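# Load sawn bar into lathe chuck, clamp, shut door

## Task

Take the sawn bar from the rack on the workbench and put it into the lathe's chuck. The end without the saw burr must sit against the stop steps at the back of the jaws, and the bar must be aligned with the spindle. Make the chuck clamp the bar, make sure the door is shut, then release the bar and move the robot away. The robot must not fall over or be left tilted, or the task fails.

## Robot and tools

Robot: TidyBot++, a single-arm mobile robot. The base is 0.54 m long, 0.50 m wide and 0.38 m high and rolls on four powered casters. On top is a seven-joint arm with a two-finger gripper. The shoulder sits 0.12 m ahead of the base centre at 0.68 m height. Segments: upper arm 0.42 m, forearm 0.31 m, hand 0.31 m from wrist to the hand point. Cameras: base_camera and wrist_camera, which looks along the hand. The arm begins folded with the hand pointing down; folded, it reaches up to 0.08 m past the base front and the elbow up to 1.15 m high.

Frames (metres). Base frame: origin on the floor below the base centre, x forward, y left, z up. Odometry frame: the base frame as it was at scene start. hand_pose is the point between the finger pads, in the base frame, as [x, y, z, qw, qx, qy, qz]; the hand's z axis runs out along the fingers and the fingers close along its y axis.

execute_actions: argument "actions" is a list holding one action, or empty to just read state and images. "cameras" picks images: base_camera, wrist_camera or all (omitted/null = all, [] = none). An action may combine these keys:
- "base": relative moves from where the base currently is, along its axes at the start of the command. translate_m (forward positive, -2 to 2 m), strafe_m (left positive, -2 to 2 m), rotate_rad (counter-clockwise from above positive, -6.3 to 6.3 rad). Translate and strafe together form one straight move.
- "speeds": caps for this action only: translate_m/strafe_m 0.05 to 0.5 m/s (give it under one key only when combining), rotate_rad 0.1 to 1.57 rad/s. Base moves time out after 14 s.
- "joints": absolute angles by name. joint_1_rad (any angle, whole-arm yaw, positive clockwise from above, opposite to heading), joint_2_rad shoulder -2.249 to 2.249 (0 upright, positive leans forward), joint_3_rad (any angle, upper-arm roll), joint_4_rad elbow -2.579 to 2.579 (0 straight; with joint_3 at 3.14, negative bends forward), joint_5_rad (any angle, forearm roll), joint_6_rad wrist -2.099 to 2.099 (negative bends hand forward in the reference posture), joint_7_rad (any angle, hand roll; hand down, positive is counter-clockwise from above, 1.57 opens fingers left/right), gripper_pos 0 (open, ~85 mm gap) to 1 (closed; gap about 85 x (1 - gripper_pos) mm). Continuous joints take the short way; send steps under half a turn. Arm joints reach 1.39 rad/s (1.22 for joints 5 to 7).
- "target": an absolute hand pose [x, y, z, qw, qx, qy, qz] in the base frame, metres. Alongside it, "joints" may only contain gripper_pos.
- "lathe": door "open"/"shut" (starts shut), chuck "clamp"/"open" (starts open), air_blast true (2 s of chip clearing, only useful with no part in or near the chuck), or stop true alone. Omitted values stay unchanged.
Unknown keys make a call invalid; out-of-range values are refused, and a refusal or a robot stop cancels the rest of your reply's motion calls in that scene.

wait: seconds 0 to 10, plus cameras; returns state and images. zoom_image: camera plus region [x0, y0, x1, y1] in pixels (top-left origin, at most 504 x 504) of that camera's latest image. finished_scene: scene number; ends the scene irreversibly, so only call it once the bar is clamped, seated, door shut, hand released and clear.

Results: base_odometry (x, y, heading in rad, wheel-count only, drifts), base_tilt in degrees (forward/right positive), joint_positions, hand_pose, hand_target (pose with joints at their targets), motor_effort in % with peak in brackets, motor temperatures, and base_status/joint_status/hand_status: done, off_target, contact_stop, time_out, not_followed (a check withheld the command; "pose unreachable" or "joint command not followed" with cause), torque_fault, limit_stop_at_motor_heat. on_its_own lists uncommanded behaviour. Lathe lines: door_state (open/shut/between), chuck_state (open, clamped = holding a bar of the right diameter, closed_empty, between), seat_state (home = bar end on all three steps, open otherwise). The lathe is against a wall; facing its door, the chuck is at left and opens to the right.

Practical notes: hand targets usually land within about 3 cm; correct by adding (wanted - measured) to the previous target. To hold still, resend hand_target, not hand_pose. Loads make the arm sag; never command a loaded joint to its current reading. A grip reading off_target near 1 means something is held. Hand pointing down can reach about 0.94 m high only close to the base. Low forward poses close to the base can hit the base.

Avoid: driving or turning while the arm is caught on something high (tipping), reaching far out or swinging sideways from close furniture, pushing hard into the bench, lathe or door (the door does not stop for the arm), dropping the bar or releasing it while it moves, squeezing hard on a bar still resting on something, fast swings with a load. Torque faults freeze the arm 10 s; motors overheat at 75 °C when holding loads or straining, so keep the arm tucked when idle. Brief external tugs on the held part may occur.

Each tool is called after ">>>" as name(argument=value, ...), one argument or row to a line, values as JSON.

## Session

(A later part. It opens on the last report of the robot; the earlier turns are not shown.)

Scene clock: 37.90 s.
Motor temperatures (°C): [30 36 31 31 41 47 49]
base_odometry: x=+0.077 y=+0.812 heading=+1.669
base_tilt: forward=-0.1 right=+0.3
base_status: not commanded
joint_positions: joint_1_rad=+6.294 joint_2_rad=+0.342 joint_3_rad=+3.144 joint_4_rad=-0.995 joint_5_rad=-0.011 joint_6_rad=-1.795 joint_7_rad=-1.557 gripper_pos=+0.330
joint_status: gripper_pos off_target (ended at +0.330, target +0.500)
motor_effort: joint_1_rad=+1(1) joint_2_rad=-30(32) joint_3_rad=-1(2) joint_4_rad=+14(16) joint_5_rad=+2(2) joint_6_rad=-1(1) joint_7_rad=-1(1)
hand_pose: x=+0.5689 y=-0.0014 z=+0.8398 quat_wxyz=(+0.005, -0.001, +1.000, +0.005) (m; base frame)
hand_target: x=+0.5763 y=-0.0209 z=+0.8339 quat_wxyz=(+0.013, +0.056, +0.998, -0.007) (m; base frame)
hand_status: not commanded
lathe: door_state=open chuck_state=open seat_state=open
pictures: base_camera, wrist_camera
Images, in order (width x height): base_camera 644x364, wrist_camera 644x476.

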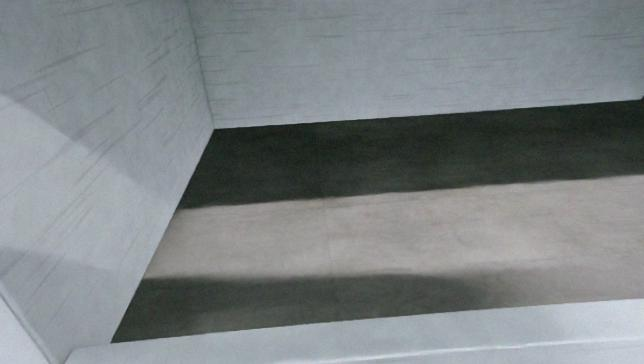

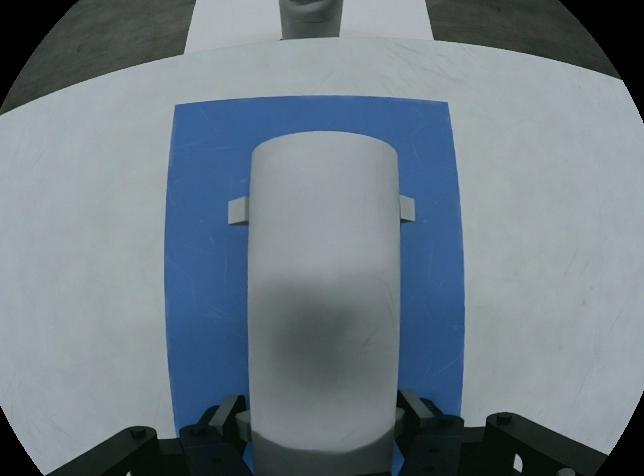

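>>> execute_actions(
  actions=[
    {"joints":{"gripper_pos":0.0}},
  ],
  cameras=[],
)

>>> execute_actions(
  actions=[
    {"base":{"translate_m":0.008},"speeds":{"translate_m":0.05}},
  ],
)

>>> execute_actions(
  actions=[
    {"joints":{"gripper_pos":0.5}},
  ],
)

>>> zoom_image(
  camera="wrist_camera",
  region=[180, 360, 460, 476],
)

Scene clock: 39.20 s.
Motor temperatures (°C): [30 36 31 31 41 47 49]
base_odometry: x=+0.077 y=+0.812 heading=+1.669
base_tilt: forward=-0.1 right=+0.3
base_status: not commanded
joint_positions: joint_1_rad=+6.294 joint_2_rad=+0.339 joint_3_rad=+3.144 joint_4_rad=-0.998 joint_5_rad=-0.011 joint_6_rad=-1.795 joint_7_rad=-1.558 gripper_pos=+0.000
joint_status: all done
motor_effort: joint_1_rad=+0(1) joint_2_rad=-29(35) joint_3_rad=-1(2) joint_4_rad=+14(18) joint_5_rad=+1(1) joint_6_rad=+0(2) joint_7_rad=+0(1)
hand_pose: x=+0.5677 y=-0.0014 z=+0.8403 quat_wxyz=(+0.005, -0.001, +1.000, +0.005) (m; base frame)
hand_target: x=+0.5763 y=-0.0209 z=+0.8339 quat_wxyz=(+0.013, +0.056, +0.998, -0.007) (m; base frame)
hand_status: not commanded
lathe: door_state=open chuck_state=open seat_state=open
pictures: none
No camera images: "cameras" was empty.

Scene clock: 39.83 s.
Motor temperatures (°C): [30 36 31 31 41 47 49]
base_odometry: x=+0.076 y=+0.820 heading=+1.669
base_tilt: forward=-0.1 right=+0.3
base_status: done
joint_positions: joint_1_rad=+6.295 joint_2_rad=+0.337 joint_3_rad=+3.144 joint_4_rad=-0.998 joint_5_rad=-0.011 joint_6_rad=-1.795 joint_7_rad=-1.558 gripper_pos=+0.000
joint_status: not commanded
motor_effort: joint_1_rad=+0(1) joint_2_rad=-29(33) joint_3_rad=+0(2) joint_4_rad=+14(15) joint_5_rad=+1(1) joint_6_rad=+0(2) joint_7_rad=+0(1)
hand_pose: x=+0.5675 y=-0.0015 z=+0.8412 quat_wxyz=(+0.006, -0.001, +1.000, +0.005) (m; base frame)
hand_target: x=+0.5763 y=-0.0209 z=+0.8339 quat_wxyz=(+0.013, +0.056, +0.998, -0.007) (m; base frame)
hand_status: not commanded
lathe: door_state=open chuck_state=open seat_state=open
pictures: base_camera, wrist_camera
Images, in order (width x height): base_camera 644x364, wrist_camera 644x476.

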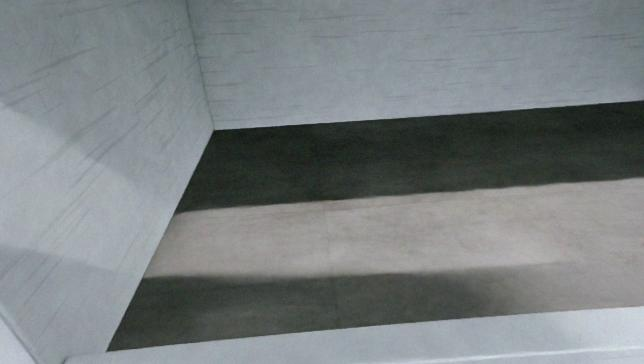

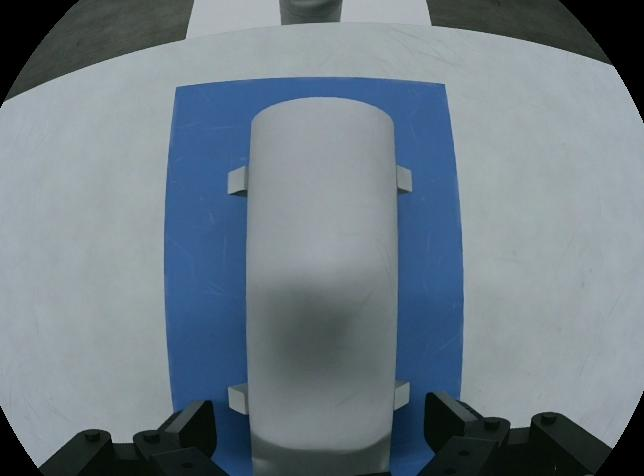

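Scene clock: 40.67 s.
Motor temperatures (°C): [30 36 31 31 41 47 49]
base_odometry: x=+0.076 y=+0.820 heading=+1.669
base_tilt: forward=-0.1 right=+0.3
base_status: not commanded
joint_positions: joint_1_rad=+6.295 joint_2_rad=+0.336 joint_3_rad=+3.144 joint_4_rad=-0.998 joint_5_rad=-0.011 joint_6_rad=-1.795 joint_7_rad=-1.560 gripper_pos=+0.498
joint_status: all done
motor_effort: joint_1_rad=+0(1) joint_2_rad=-29(30) joint_3_rad=-1(1) joint_4_rad=+14(14) joint_5_rad=+0(1) joint_6_rad=-1(1) joint_7_rad=+0(1)
hand_pose: x=+0.5675 y=-0.0016 z=+0.8414 quat_wxyz=(+0.006, +0.000, +1.000, +0.005) (m; base frame)
hand_target: x=+0.5763 y=-0.0209 z=+0.8339 quat_wxyz=(+0.013, +0.056, +0.998, -0.007) (m; base frame)
hand_status: not commanded
lathe: door_state=open chuck_state=open seat_state=open
pictures: base_camera, wrist_camera
Images, in order (width x height): base_camera 644x364, wrist_camera 644x476.

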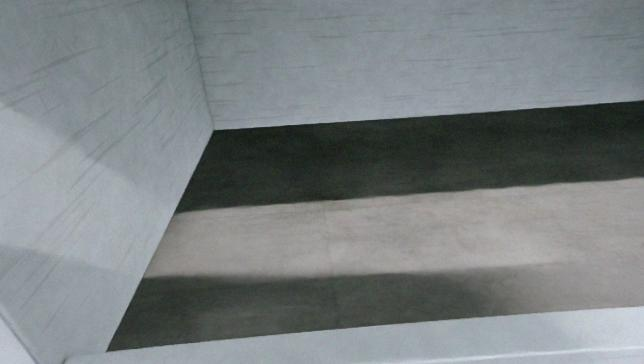

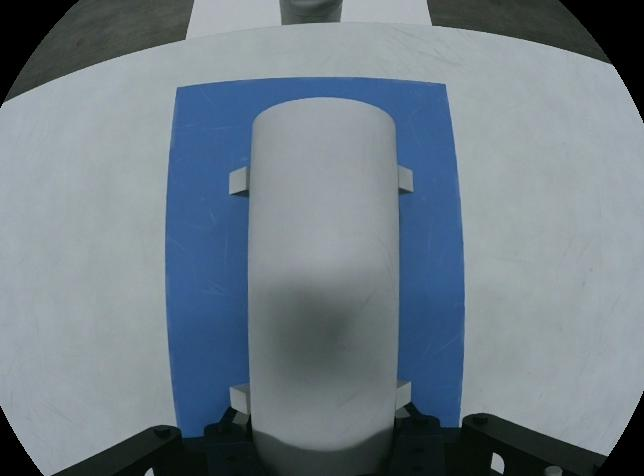

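Scaled by 1.800.

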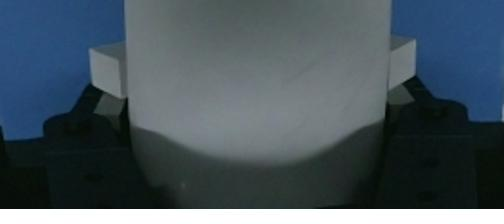

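>>> execute_actions(
  actions=[
    {"joints":{"gripper_pos":0.62}},
  ],
  cameras=[],
)

>>> execute_actions(
  actions=[
    {"joints":{"joint_2_rad":0.335,"joint_4_rad":-0.94,"joint_6_rad":-1.83}},
  ],
)

Scene clock: 41.60 s.
Motor temperatures (°C): [30 36 31 31 41 47 49]
base_odometry: x=+0.076 y=+0.820 heading=+1.669
base_tilt: forward=-0.1 right=+0.3
base_status: not commanded
joint_positions: joint_1_rad=+6.295 joint_2_rad=+0.336 joint_3_rad=+3.144 joint_4_rad=-0.998 joint_5_rad=-0.011 joint_6_rad=-1.795 joint_7_rad=-1.561 gripper_pos=+0.518
joint_status: gripper_pos off_target (ended at +0.518, target +0.620)
motor_effort: joint_1_rad=+0(0) joint_2_rad=-29(30) joint_3_rad=-1(2) joint_4_rad=+14(14) joint_5_rad=+1(1) joint_6_rad=-1(2) joint_7_rad=+0(1)
hand_pose: x=+0.5674 y=-0.0016 z=+0.8416 quat_wxyz=(+0.007, +0.001, +1.000, +0.005) (m; base frame)
hand_target: x=+0.5763 y=-0.0209 z=+0.8339 quat_wxyz=(+0.013, +0.056, +0.998, -0.007) (m; base frame)
hand_status: not commanded
lathe: door_state=open chuck_state=open seat_state=open
pictures: none
No camera images: "cameras" was empty.

Scene clock: 42.40 s.
Motor temperatures (°C): [30 36 31 31 41 47 49]
base_odometry: x=+0.076 y=+0.820 heading=+1.669
base_tilt: forward=-0.1 right=+0.3
base_status: not commanded
joint_positions: joint_1_rad=+6.295 joint_2_rad=+0.336 joint_3_rad=+3.144 joint_4_rad=-0.979 joint_5_rad=-0.011 joint_6_rad=-1.804 joint_7_rad=-1.561 gripper_pos=+0.518
joint_status: all done
motor_effort: joint_1_rad=+0(0) joint_2_rad=-33(33) joint_3_rad=+0(1) joint_4_rad=+17(18) joint_5_rad=+1(1) joint_6_rad=-1(2) joint_7_rad=+0(1)
hand_pose: x=+0.5691 y=-0.0016 z=+0.8475 quat_wxyz=(+0.012, +0.001, +1.000, +0.005) (m; base frame)
hand_target: x=+0.5691 y=-0.0204 z=+0.8597 quat_wxyz=(+0.018, +0.056, +0.998, -0.007) (m; base frame)
hand_status: not commanded
lathe: door_state=open chuck_state=open seat_state=open
pictures: base_camera, wrist_camera
Images, in order (width x height): base_camera 644x364, wrist_camera 644x476.

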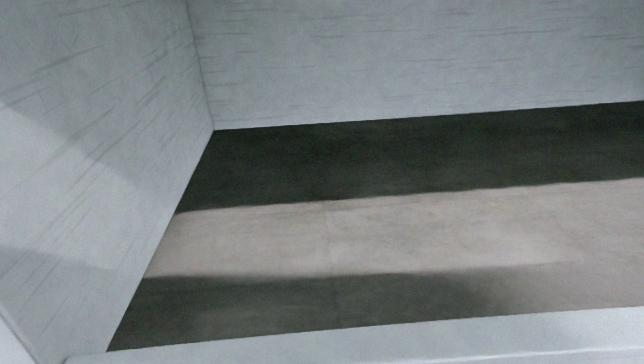

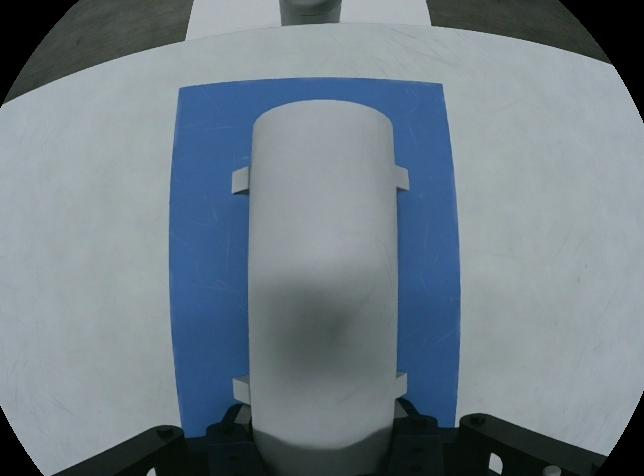

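>>> execute_actions(
  actions=[
    {"base":{"translate_m":0.011},"speeds":{"translate_m":0.05}},
  ],
  cameras=[],
)

>>> execute_actions(
  actions=[
    {"joints":{"joint_4_rad":-1.005,"joint_6_rad":-1.77}},
  ],
)

Scene clock: 43.17 s.
Motor temperatures (°C): [30 36 31 31 41 47 49]
base_odometry: x=+0.074 y=+0.831 heading=+1.669
base_tilt: forward=-0.1 right=+0.3
base_status: done
joint_positions: joint_1_rad=+6.295 joint_2_rad=+0.339 joint_3_rad=+3.144 joint_4_rad=-0.979 joint_5_rad=-0.011 joint_6_rad=-1.804 joint_7_rad=-1.561 gripper_pos=+0.518
joint_status: not commanded
motor_effort: joint_1_rad=+0(2) joint_2_rad=-33(35) joint_3_rad=-1(2) joint_4_rad=+16(17) joint_5_rad=+1(1) joint_6_rad=-2(2) joint_7_rad=-1(1)
hand_pose: x=+0.5697 y=-0.0017 z=+0.8460 quat_wxyz=(+0.010, +0.001, +1.000, +0.005) (m; base frame)
hand_target: x=+0.5691 y=-0.0204 z=+0.8597 quat_wxyz=(+0.018, +0.056, +0.998, -0.007) (m; base frame)
hand_status: not commanded
lathe: door_state=open chuck_state=open seat_state=open
pictures: none
No camera images: "cameras" was empty.

Scene clock: 43.97 s.
Motor temperatures (°C): [30 36 31 31 41 47 49]
base_odometry: x=+0.074 y=+0.831 heading=+1.669
base_tilt: forward=-0.1 right=+0.3
base_status: not commanded
joint_positions: joint_1_rad=+6.295 joint_2_rad=+0.338 joint_3_rad=+3.144 joint_4_rad=-0.994 joint_5_rad=-0.011 joint_6_rad=-1.797 joint_7_rad=-1.561 gripper_pos=+0.518
joint_status: all done
motor_effort: joint_1_rad=+0(1) joint_2_rad=-32(33) joint_3_rad=+0(2) joint_4_rad=+16(17) joint_5_rad=+1(1) joint_6_rad=-2(3) joint_7_rad=+0(1)
hand_pose: x=+0.5677 y=-0.0018 z=+0.8419 quat_wxyz=(+0.006, +0.001, +1.000, +0.005) (m; base frame)
hand_target: x=+0.5729 y=-0.0207 z=+0.8399 quat_wxyz=(+0.016, +0.056, +0.998, -0.007) (m; base frame)
hand_status: not commanded
lathe: door_state=open chuck_state=open seat_state=open
pictures: base_camera, wrist_camera
Images, in order (width x height): base_camera 644x364, wrist_camera 644x476.

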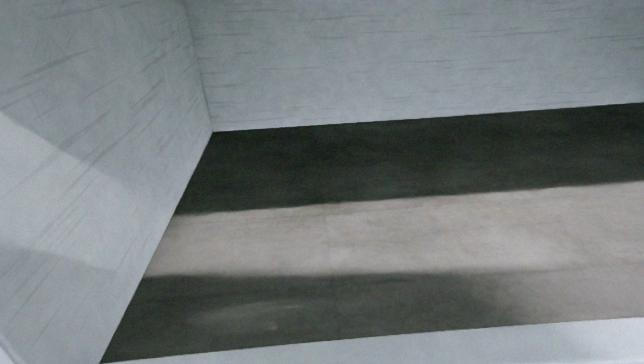

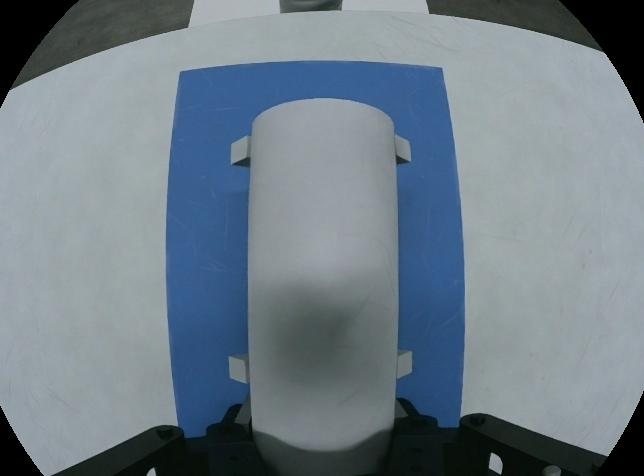

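>>> execute_actions(
  actions=[
    {"joints":{"gripper_pos":0.35}},
  ],
  cameras=[],
)

>>> execute_actions(
  actions=[
    {"base":{"translate_m":-0.011},"speeds":{"translate_m":0.05}},
  ],
)

>>> execute_actions(
  actions=[
    {"joints":{"gripper_pos":0.65}},
  ],
)

Scene clock: 44.77 s.
Motor temperatures (°C): [30 36 31 31 41 47 49]
base_odometry: x=+0.074 y=+0.831 heading=+1.669
base_tilt: forward=-0.1 right=+0.3
base_status: not commanded
joint_positions: joint_1_rad=+6.295 joint_2_rad=+0.331 joint_3_rad=+3.144 joint_4_rad=-0.994 joint_5_rad=-0.011 joint_6_rad=-1.797 joint_7_rad=-1.561 gripper_pos=+0.350
joint_status: all done
motor_effort: joint_1_rad=+0(1) joint_2_rad=-30(32) joint_3_rad=+0(1) joint_4_rad=+14(16) joint_5_rad=+0(1) joint_6_rad=-1(2) joint_7_rad=+0(1)
hand_pose: x=+0.5666 y=-0.0018 z=+0.8449 quat_wxyz=(+0.010, +0.001, +1.000, +0.005) (m; base frame)
hand_target: x=+0.5729 y=-0.0207 z=+0.8399 quat_wxyz=(+0.016, +0.056, +0.998, -0.007) (m; base frame)
hand_status: not commanded
lathe: door_state=open chuck_state=open seat_state=open
pictures: none
No camera images: "cameras" was empty.

Scene clock: 45.40 s.
Motor temperatures (°C): [30 36 31 31 41 47 49]
base_odometry: x=+0.076 y=+0.820 heading=+1.669
base_tilt: forward=-0.1 right=+0.3
base_status: done
joint_positions: joint_1_rad=+6.296 joint_2_rad=+0.328 joint_3_rad=+3.144 joint_4_rad=-0.994 joint_5_rad=-0.011 joint_6_rad=-1.794 joint_7_rad=-1.562 gripper_pos=+0.350
joint_status: not commanded
motor_effort: joint_1_rad=+0(2) joint_2_rad=-30(33) joint_3_rad=-1(2) joint_4_rad=+14(15) joint_5_rad=+1(1) joint_6_rad=-1(6) joint_7_rad=-1(1)
hand_pose: x=+0.5672 y=-0.0021 z=+0.8461 quat_wxyz=(+0.013, +0.002, +1.000, +0.005) (m; base frame)
hand_target: x=+0.5729 y=-0.0207 z=+0.8399 quat_wxyz=(+0.016, +0.056, +0.998, -0.007) (m; base frame)
hand_status: not commanded
lathe: door_state=open chuck_state=open seat_state=open
pictures: base_camera, wrist_camera
Images, in order (width x height): base_camera 644x364, wrist_camera 644x476.

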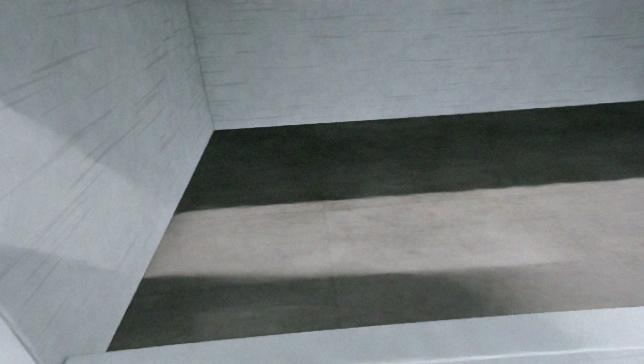

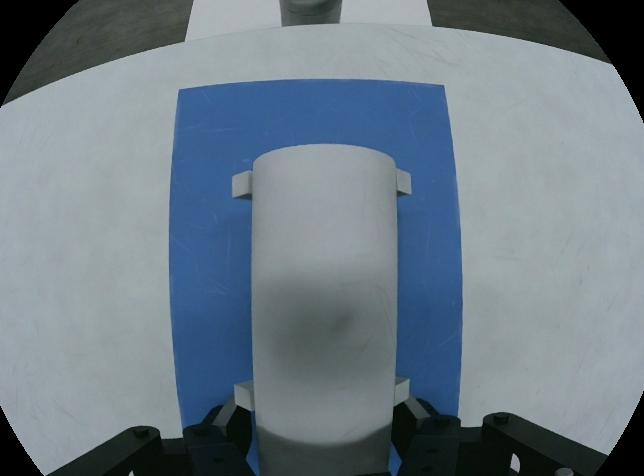

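Scene clock: 46.10 s.
Motor temperatures (°C): [30 36 31 31 41 47 49]
base_odometry: x=+0.076 y=+0.820 heading=+1.669
base_tilt: forward=-0.1 right=+0.3
base_status: not commanded
joint_positions: joint_1_rad=+6.296 joint_2_rad=+0.327 joint_3_rad=+3.144 joint_4_rad=-0.994 joint_5_rad=-0.011 joint_6_rad=-1.794 joint_7_rad=-1.562 gripper_pos=+0.516
joint_status: gripper_pos off_target (ended at +0.516, target +0.650)
motor_effort: joint_1_rad=+0(1) joint_2_rad=-30(30) joint_3_rad=-1(2) joint_4_rad=+14(14) joint_5_rad=+1(1) joint_6_rad=-2(4) joint_7_rad=+0(1)
hand_pose: x=+0.5672 y=-0.0021 z=+0.8464 quat_wxyz=(+0.013, +0.002, +1.000, +0.005) (m; base frame)
hand_target: x=+0.5729 y=-0.0207 z=+0.8399 quat_wxyz=(+0.016, +0.056, +0.998, -0.007) (m; base frame)
hand_status: not commanded
lathe: door_state=open chuck_state=open seat_state=open
pictures: base_camera, wrist_camera
Images, in order (width x height): base_camera 644x364, wrist_camera 644x476.

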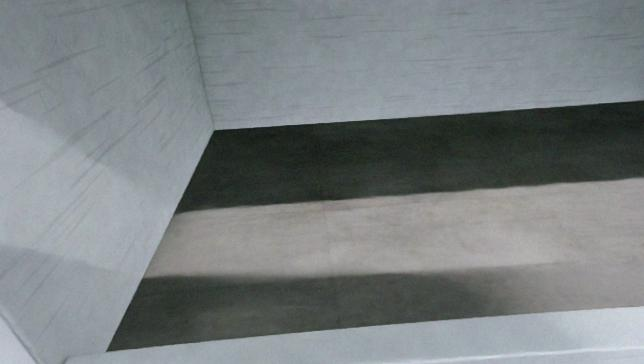

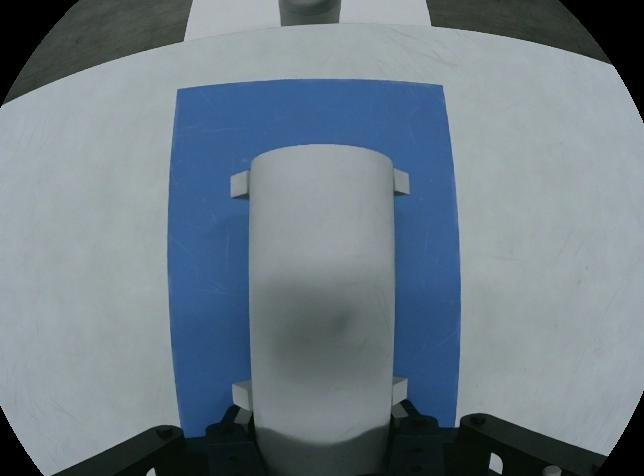

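>>> execute_actions(
  actions=[
    {"joints":{"joint_2_rad":0.30,"joint_4_rad":-0.80,"joint_6_rad":-2.0}},
  ],
  cameras=[],
)

>>> execute_actions(
  actions=[
    {"joints":{"gripper_pos":1.0},"base":{"translate_m":-0.35}},
  ],
)

Scene clock: 47.37 s.
Motor temperatures (°C): [30 36 31 31 41 47 49]
base_odometry: x=+0.076 y=+0.820 heading=+1.669
base_tilt: forward=-0.1 right=+0.3
base_status: not commanded
joint_positions: joint_1_rad=+6.296 joint_2_rad=+0.305 joint_3_rad=+3.144 joint_4_rad=-0.841 joint_5_rad=-0.010 joint_6_rad=-1.942 joint_7_rad=-1.562 gripper_pos=+0.516
joint_status: joint_4_rad off_target (ended at -0.841, target -0.800); the others done
motor_effort: joint_1_rad=+0(1) joint_2_rad=-31(36) joint_3_rad=-1(1) joint_4_rad=+16(18) joint_5_rad=+1(2) joint_6_rad=+0(4) joint_7_rad=+0(1)
hand_pose: x=+0.5486 y=-0.0021 z=+0.9020 quat_wxyz=(+0.027, +0.001, +1.000, +0.004) (m; base frame)
hand_target: x=+0.5362 y=-0.0188 z=+0.9153 quat_wxyz=(+0.021, +0.057, +0.998, -0.006) (m; base frame)
hand_status: not commanded
lathe: door_state=open chuck_state=open seat_state=open
pictures: none
No camera images: "cameras" was empty.

Scene clock: 49.50 s.
Motor temperatures (°C): [30 36 31 31 41 47 49]
base_odometry: x=+0.110 y=+0.471 heading=+1.669
base_tilt: forward=-0.1 right=+0.3
base_status: done
joint_positions: joint_1_rad=+6.299 joint_2_rad=+0.299 joint_3_rad=+3.145 joint_4_rad=-0.840 joint_5_rad=-0.010 joint_6_rad=-1.950 joint_7_rad=-1.562 gripper_pos=+0.516
joint_status: gripper_pos off_target (ended at +0.516, target +1.000)
motor_effort: joint_1_rad=+0(3) joint_2_rad=-30(35) joint_3_rad=-1(2) joint_4_rad=+15(17) joint_5_rad=+1(1) joint_6_rad=-1(2) joint_7_rad=+0(1)
hand_pose: x=+0.5449 y=-0.0033 z=+0.9046 quat_wxyz=(+0.026, +0.003, +1.000, +0.004) (m; base frame)
hand_target: x=+0.5362 y=-0.0188 z=+0.9153 quat_wxyz=(+0.021, +0.057, +0.998, -0.006) (m; base frame)
hand_status: not commanded
lathe: door_state=open chuck_state=open seat_state=open
pictures: base_camera, wrist_camera
Images, in order (width x height): base_camera 644x364, wrist_camera 644x476.

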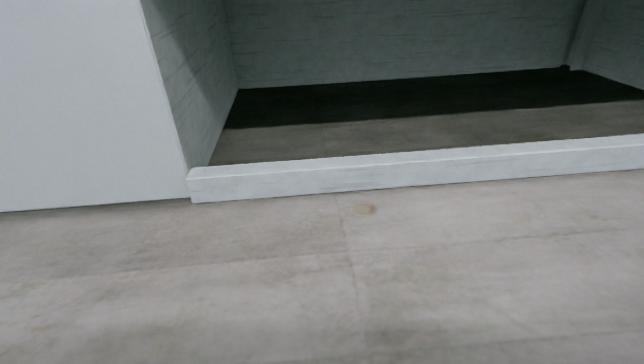

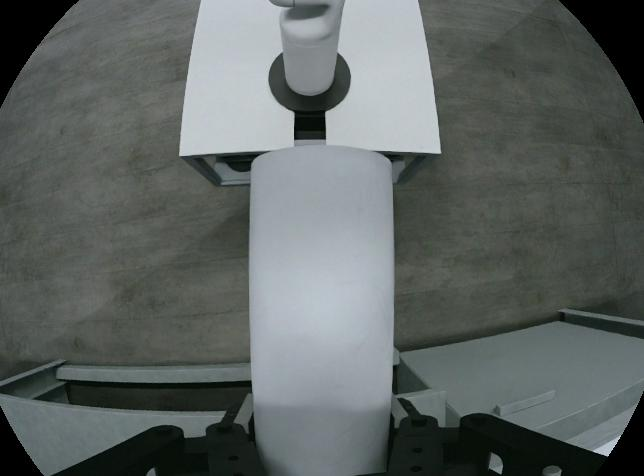

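>>> execute_actions(
  actions=[
    {"base":{"translate_m":-0.85,"strafe_m":-0.25,"rotate_rad":-3.07},"joints":{"joint_1_rad":6.283,"joint_2_rad":-0.36,"joint_3_rad":3.14,"joint_4_rad":-2.3,"joint_5_rad":0,"joint_6_rad":0.35,"joint_7_rad":-3.18}},
  ],
)

Scene clock: 53.77 s.
Motor temperatures (°C): [30 36 31 31 41 47 49]
base_odometry: x=+0.442 y=-0.350 heading=-1.400
base_tilt: forward=-0.1 right=+0.3
base_status: done
joint_positions: joint_1_rad=+6.301 joint_2_rad=-0.331 joint_3_rad=+3.145 joint_4_rad=-2.306 joint_5_rad=-0.010 joint_6_rad=+0.261 joint_7_rad=-3.095 gripper_pos=+0.516
joint_status: all done
motor_effort: joint_1_rad=-1(4) joint_2_rad=-14(36) joint_3_rad=+0(2) joint_4_rad=+23(25) joint_5_rad=+0(3) joint_6_rad=+13(13) joint_7_rad=-1(2)
hand_pose: x=+0.5793 y=-0.0094 z=+0.9118 quat_wxyz=(+0.477, +0.531, +0.538, +0.449) (m; base frame)
hand_target: x=+0.5752 y=+0.0023 z=+0.9562 quat_wxyz=(+0.485, +0.514, +0.496, +0.505) (m; base frame)
hand_status: not commanded
lathe: door_state=open chuck_state=open seat_state=open
pictures: base_camera, wrist_camera
Images, in order (width x height): base_camera 644x364, wrist_camera 644x476.

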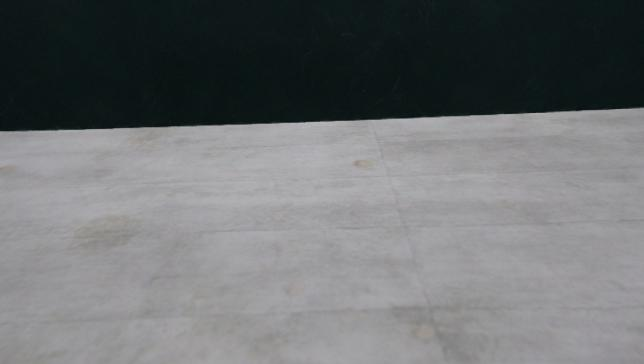

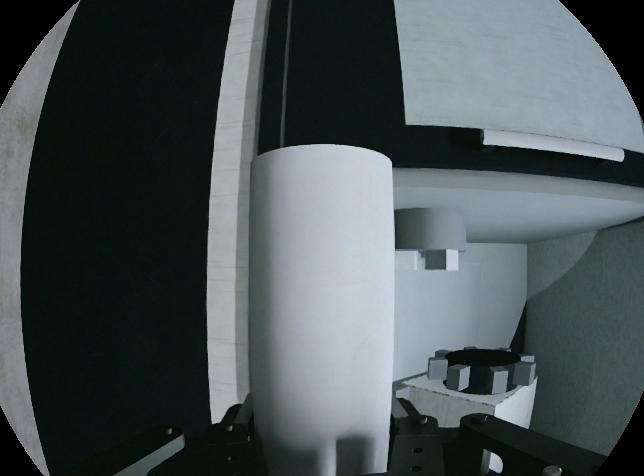

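>>> zoom_image(
  camera="base_camera",
  region=[0, 90, 100, 150],
)

>>> zoom_image(
  camera="base_camera",
  region=[544, 90, 644, 150],
)

Scaled by 5.040.

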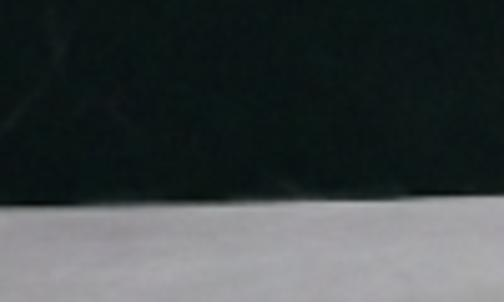

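Scaled by 5.040.

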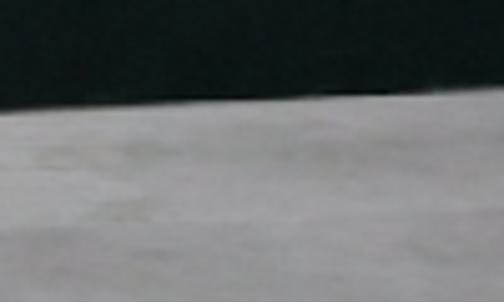

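>>> execute_actions(
  actions=[
    {"base":{"translate_m":0.3,"rotate_rad":-0.034},"joints":{"joint_1_rad":6.283,"joint_2_rad":0.03,"joint_4_rad":-1.68,"joint_6_rad":0.22,"joint_7_rad":-3.18}},
  ],
)

>>> zoom_image(
  camera="base_camera",
  region=[0, 150, 100, 250],
)

>>> zoom_image(
  camera="base_camera",
  region=[544, 150, 644, 250],
)

Scene clock: 56.17 s.
Motor temperatures (°C): [30 36 31 31 41 47 49]
base_odometry: x=+0.493 y=-0.646 heading=-1.435
base_tilt: forward=-0.1 right=+0.3
base_status: done
joint_positions: joint_1_rad=+6.297 joint_2_rad=+0.046 joint_3_rad=+3.145 joint_4_rad=-1.741 joint_5_rad=-0.010 joint_6_rad=+0.250 joint_7_rad=-3.096 gripper_pos=+0.516
joint_status: joint_4_rad off_target (ended at -1.741, target -1.680); the others done
motor_effort: joint_1_rad=+0(3) joint_2_rad=-30(33) joint_3_rad=-1(2) joint_4_rad=+25(27) joint_5_rad=+0(1) joint_6_rad=+12(14) joint_7_rad=+0(2)
hand_pose: x=+0.7563 y=-0.0103 z=+1.0453 quat_wxyz=(+0.522, +0.487, +0.495, +0.494) (m; base frame)
hand_target: x=+0.7532 y=+0.0025 z=+1.0839 quat_wxyz=(+0.509, +0.488, +0.471, +0.530) (m; base frame)
hand_status: not commanded
lathe: door_state=open chuck_state=open seat_state=open
pictures: base_camera, wrist_camera
Images, in order (width x height): base_camera 644x364, wrist_camera 644x476.

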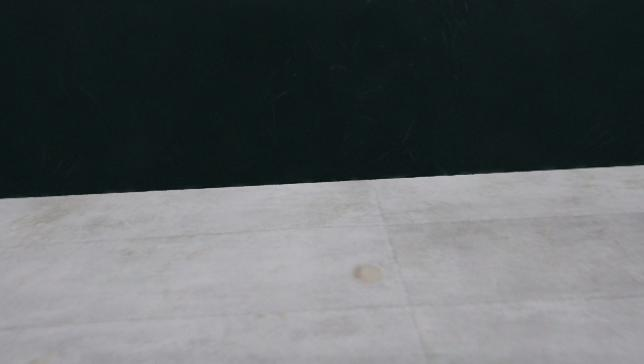

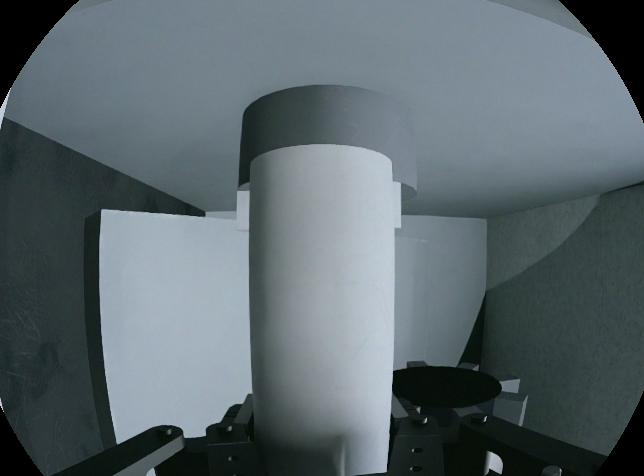

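Scaled by 5.040.

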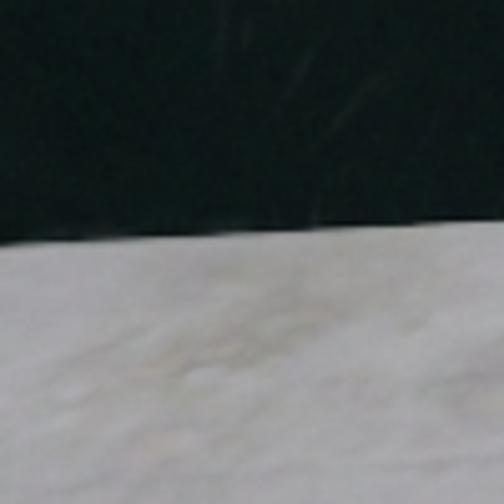

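Scaled by 5.040.

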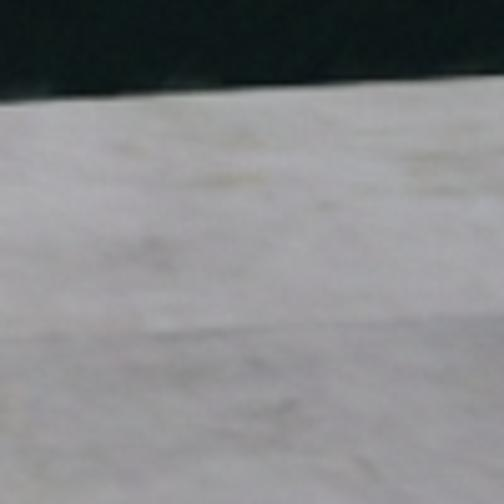

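>>> execute_actions(
  actions=[
    {"base":{"translate_m":0.29,"strafe_m":-0.05,"rotate_rad":0.012},"joints":{"joint_4_rad":-1.65}},
  ],
)

>>> zoom_image(
  camera="base_camera",
  region=[0, 250, 100, 350],
)

>>> zoom_image(
  camera="base_camera",
  region=[544, 250, 644, 350],
)

Scene clock: 58.37 s.
Motor temperatures (°C): [30 36 31 31 41 47 49]
base_odometry: x=+0.482 y=-0.941 heading=-1.422
base_tilt: forward=-0.1 right=+0.3
base_status: done
joint_positions: joint_1_rad=+6.293 joint_2_rad=+0.052 joint_3_rad=+3.144 joint_4_rad=-1.707 joint_5_rad=-0.010 joint_6_rad=+0.246 joint_7_rad=-3.096 gripper_pos=+0.516
joint_status: joint_4_rad off_target (ended at -1.707, target -1.650)
motor_effort: joint_1_rad=-1(5) joint_2_rad=-31(34) joint_3_rad=+0(5) joint_4_rad=+25(27) joint_5_rad=+0(1) joint_6_rad=+11(14) joint_7_rad=-1(2)
hand_pose: x=+0.7604 y=-0.0068 z=+1.0611 quat_wxyz=(+0.527, +0.480, +0.491, +0.501) (m; base frame)
hand_target: x=+0.7535 y=+0.0025 z=+1.1026 quat_wxyz=(+0.516, +0.480, +0.463, +0.537) (m; base frame)
hand_status: not commanded
lathe: door_state=open chuck_state=open seat_state=open
pictures: base_camera, wrist_camera
Images, in order (width x height): base_camera 644x364, wrist_camera 644x476.

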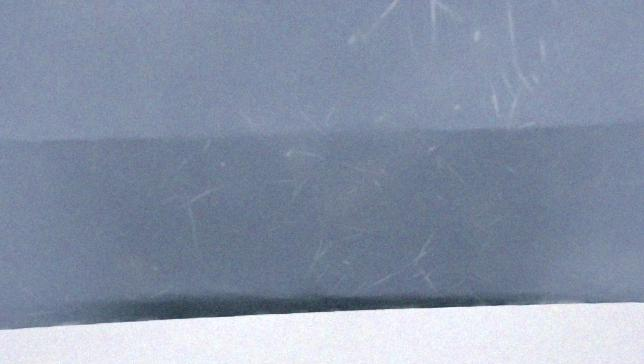

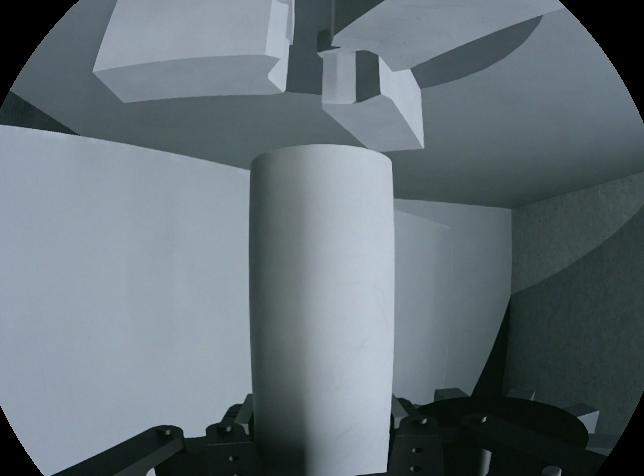

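Scaled by 5.040.

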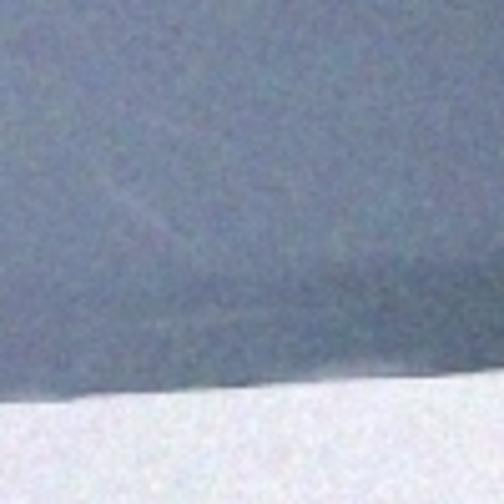

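Scaled by 5.040.

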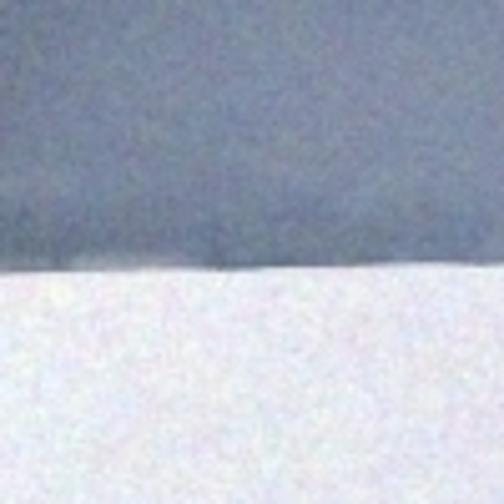

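>>> execute_actions(
  actions=[
    {"base":{"translate_m":0.013,"strafe_m":0.005,"rotate_rad":-0.003},"joints":{"joint_4_rad":-1.64,"joint_1_rad":6.268},"speeds":{"translate_m":0.05}},
  ],
)

>>> zoom_image(
  camera="wrist_camera",
  region=[230, 0, 450, 180],
)

Scene clock: 59.47 s.
Motor temperatures (°C): [30 36 31 31 41 47 49]
base_odometry: x=+0.489 y=-0.953 heading=-1.426
base_tilt: forward=-0.1 right=+0.3
base_status: done
joint_positions: joint_1_rad=+6.287 joint_2_rad=+0.051 joint_3_rad=+3.144 joint_4_rad=-1.699 joint_5_rad=-0.010 joint_6_rad=+0.245 joint_7_rad=-3.096 gripper_pos=+0.516
joint_status: joint_4_rad off_target (ended at -1.699, target -1.640); the others done
motor_effort: joint_1_rad=+0(2) joint_2_rad=-30(34) joint_3_rad=+0(2) joint_4_rad=+25(26) joint_5_rad=+0(0) joint_6_rad=+12(13) joint_7_rad=+0(2)
hand_pose: x=+0.7603 y=-0.0030 z=+1.0667 quat_wxyz=(+0.527, +0.476, +0.490, +0.505) (m; base frame)
hand_target: x=+0.7533 y=+0.0120 z=+1.1088 quat_wxyz=(+0.514, +0.474, +0.464, +0.544) (m; base frame)
hand_status: not commanded
lathe: door_state=open chuck_state=open seat_state=open
pictures: base_camera, wrist_camera
Images, in order (width x height): base_camera 644x364, wrist_camera 644x476.

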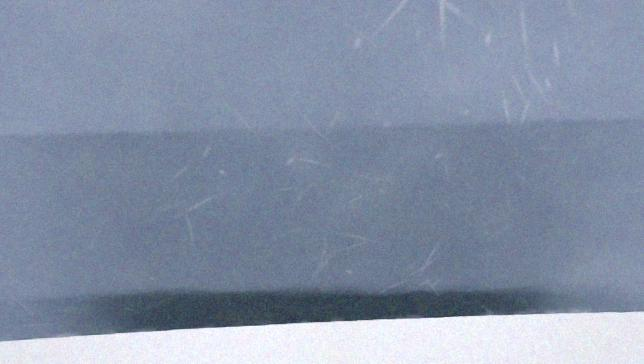

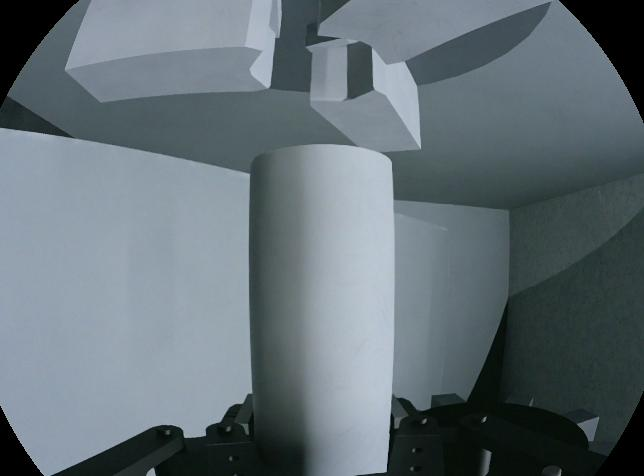

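Scaled by 2.291.

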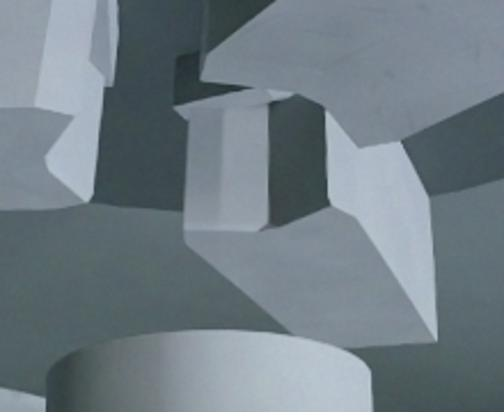

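>>> execute_actions(
  actions=[
    {"base":{"translate_m":0.003,"strafe_m":0.030},"speeds":{"strafe_m":0.08}},
  ],
)

>>> zoom_image(
  camera="wrist_camera",
  region=[200, 0, 460, 220],
)

Scene clock: 60.63 s.
Motor temperatures (°C): [30 36 31 31 41 47 49]
base_odometry: x=+0.520 y=-0.952 heading=-1.426
base_tilt: forward=-0.1 right=+0.3
base_status: done
joint_positions: joint_1_rad=+6.281 joint_2_rad=+0.051 joint_3_rad=+3.144 joint_4_rad=-1.699 joint_5_rad=-0.010 joint_6_rad=+0.245 joint_7_rad=-3.096 gripper_pos=+0.516
joint_status: not commanded
motor_effort: joint_1_rad=+0(4) joint_2_rad=-30(31) joint_3_rad=+0(4) joint_4_rad=+25(25) joint_5_rad=+0(0) joint_6_rad=+12(13) joint_7_rad=-1(1)
hand_pose: x=+0.7603 y=+0.0006 z=+1.0668 quat_wxyz=(+0.526, +0.475, +0.491, +0.506) (m; base frame)
hand_target: x=+0.7533 y=+0.0120 z=+1.1088 quat_wxyz=(+0.514, +0.474, +0.464, +0.544) (m; base frame)
hand_status: not commanded
lathe: door_state=open chuck_state=open seat_state=open
pictures: base_camera, wrist_camera
Images, in order (width x height): base_camera 644x364, wrist_camera 644x476.

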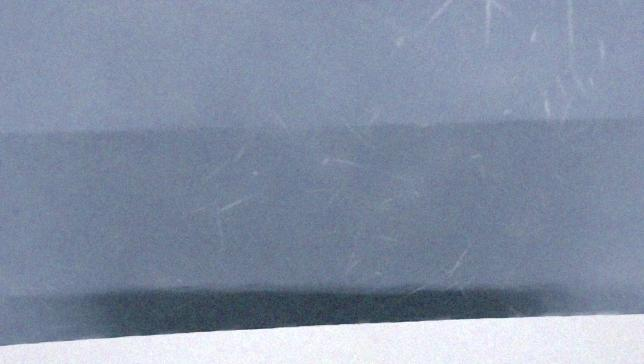

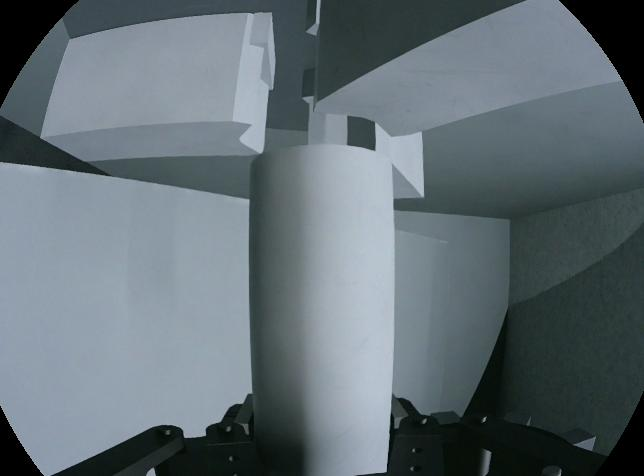

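Scaled by 1.938.

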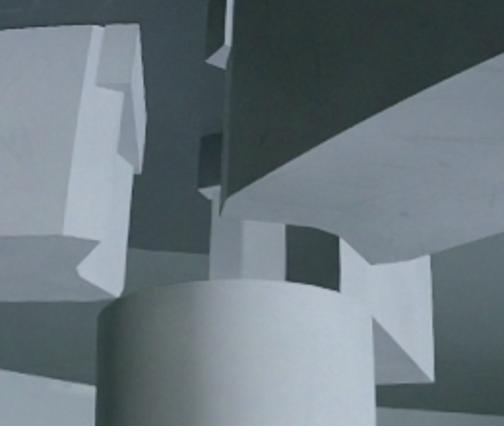

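>>> execute_actions(
  actions=[
    {"base":{"translate_m":0.003,"strafe_m":0.014,"rotate_rad":0.003},"joints":{"joint_6_rad":0.225},"speeds":{"strafe_m":0.05}},
  ],
)

>>> zoom_image(
  camera="wrist_camera",
  region=[200, 0, 460, 220],
)

Scene clock: 61.70 s.
Motor temperatures (°C): [30 36 31 31 41 47 49]
base_odometry: x=+0.534 y=-0.953 heading=-1.423
base_tilt: forward=-0.1 right=+0.3
base_status: done
joint_positions: joint_1_rad=+6.283 joint_2_rad=+0.050 joint_3_rad=+3.150 joint_4_rad=-1.699 joint_5_rad=-0.010 joint_6_rad=+0.245 joint_7_rad=-3.097 gripper_pos=+0.516
joint_status: all done
motor_effort: joint_1_rad=-5(9) joint_2_rad=-31(33) joint_3_rad=-5(9) joint_4_rad=+25(26) joint_5_rad=+1(2) joint_6_rad=+13(13) joint_7_rad=-1(2)
hand_pose: x=+0.7602 y=-0.0045 z=+1.0670 quat_wxyz=(+0.528, +0.477, +0.489, +0.504) (m; base frame)
hand_target: x=+0.7531 y=+0.0120 z=+1.1103 quat_wxyz=(+0.516, +0.473, +0.462, +0.545) (m; base frame)
hand_status: not commanded
lathe: door_state=open chuck_state=open seat_state=open
pictures: base_camera, wrist_camera
Images, in order (width x height): base_camera 644x364, wrist_camera 644x476.

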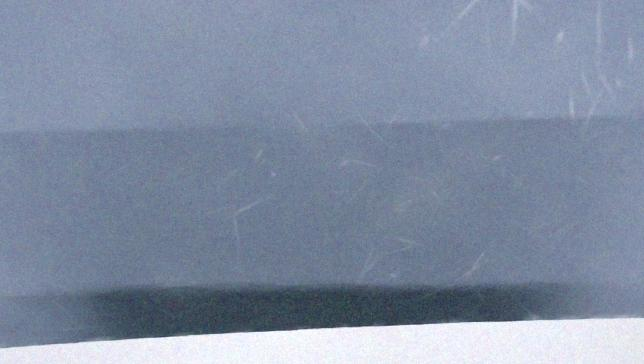

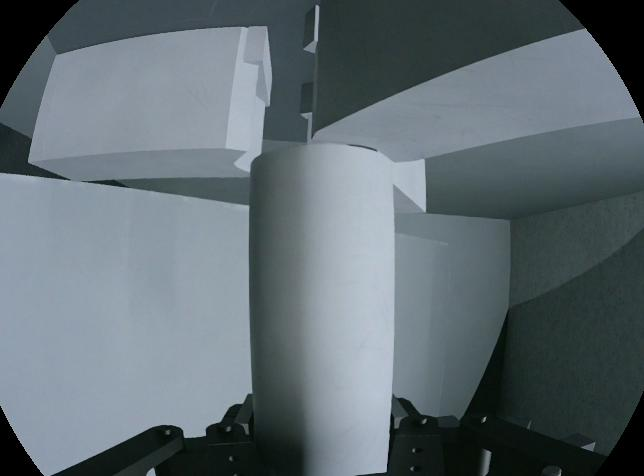

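Scaled by 1.938.

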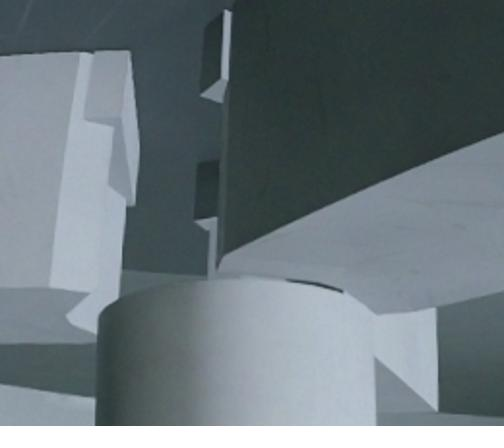

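>>> execute_actions(
  actions=[
    {"base":{"strafe_m":-0.010},"joints":{"joint_6_rad":0.208,"joint_3_rad":3.135},"speeds":{"strafe_m":0.08}},
  ],
)

>>> zoom_image(
  camera="wrist_camera",
  region=[200, 0, 460, 220],
)

Scene clock: 62.60 s.
Motor temperatures (°C): [30 36 31 31 41 47 49]
base_odometry: x=+0.524 y=-0.954 heading=-1.423
base_tilt: forward=-0.1 right=+0.3
base_status: done
joint_positions: joint_1_rad=+6.281 joint_2_rad=+0.050 joint_3_rad=+3.144 joint_4_rad=-1.698 joint_5_rad=-0.010 joint_6_rad=+0.232 joint_7_rad=-3.097 gripper_pos=+0.516
joint_status: all done
motor_effort: joint_1_rad=+0(3) joint_2_rad=-30(33) joint_3_rad=+0(3) joint_4_rad=+25(26) joint_5_rad=+0(0) joint_6_rad=+12(13) joint_7_rad=-1(2)
hand_pose: x=+0.7603 y=+0.0008 z=+1.0636 quat_wxyz=(+0.523, +0.478, +0.494, +0.504) (m; base frame)
hand_target: x=+0.7536 y=+0.0151 z=+1.1051 quat_wxyz=(+0.510, +0.476, +0.468, +0.542) (m; base frame)
hand_status: not commanded
lathe: door_state=open chuck_state=open seat_state=open
pictures: base_camera, wrist_camera
Images, in order (width x height): base_camera 644x364, wrist_camera 644x476.

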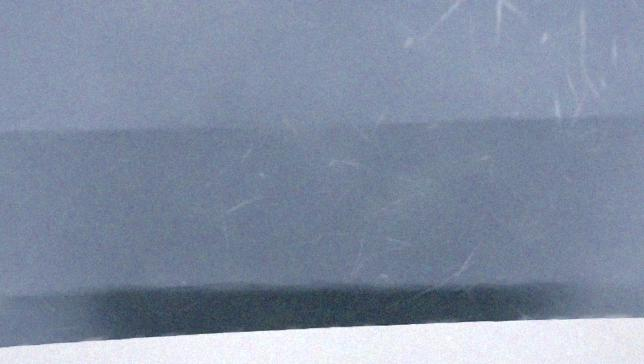

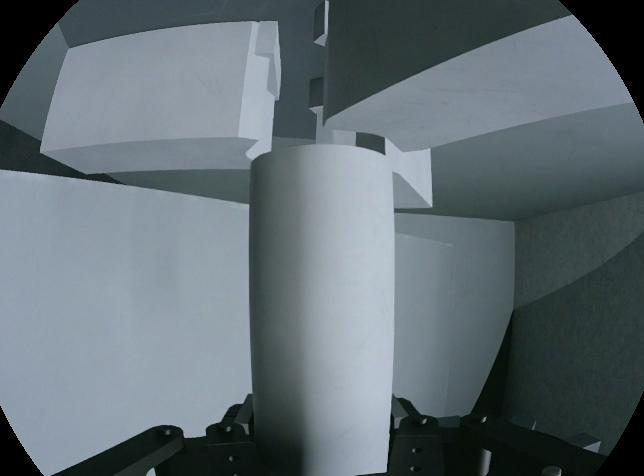

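Scaled by 1.938.

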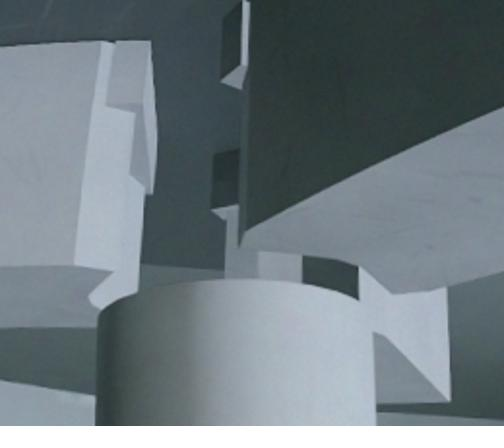

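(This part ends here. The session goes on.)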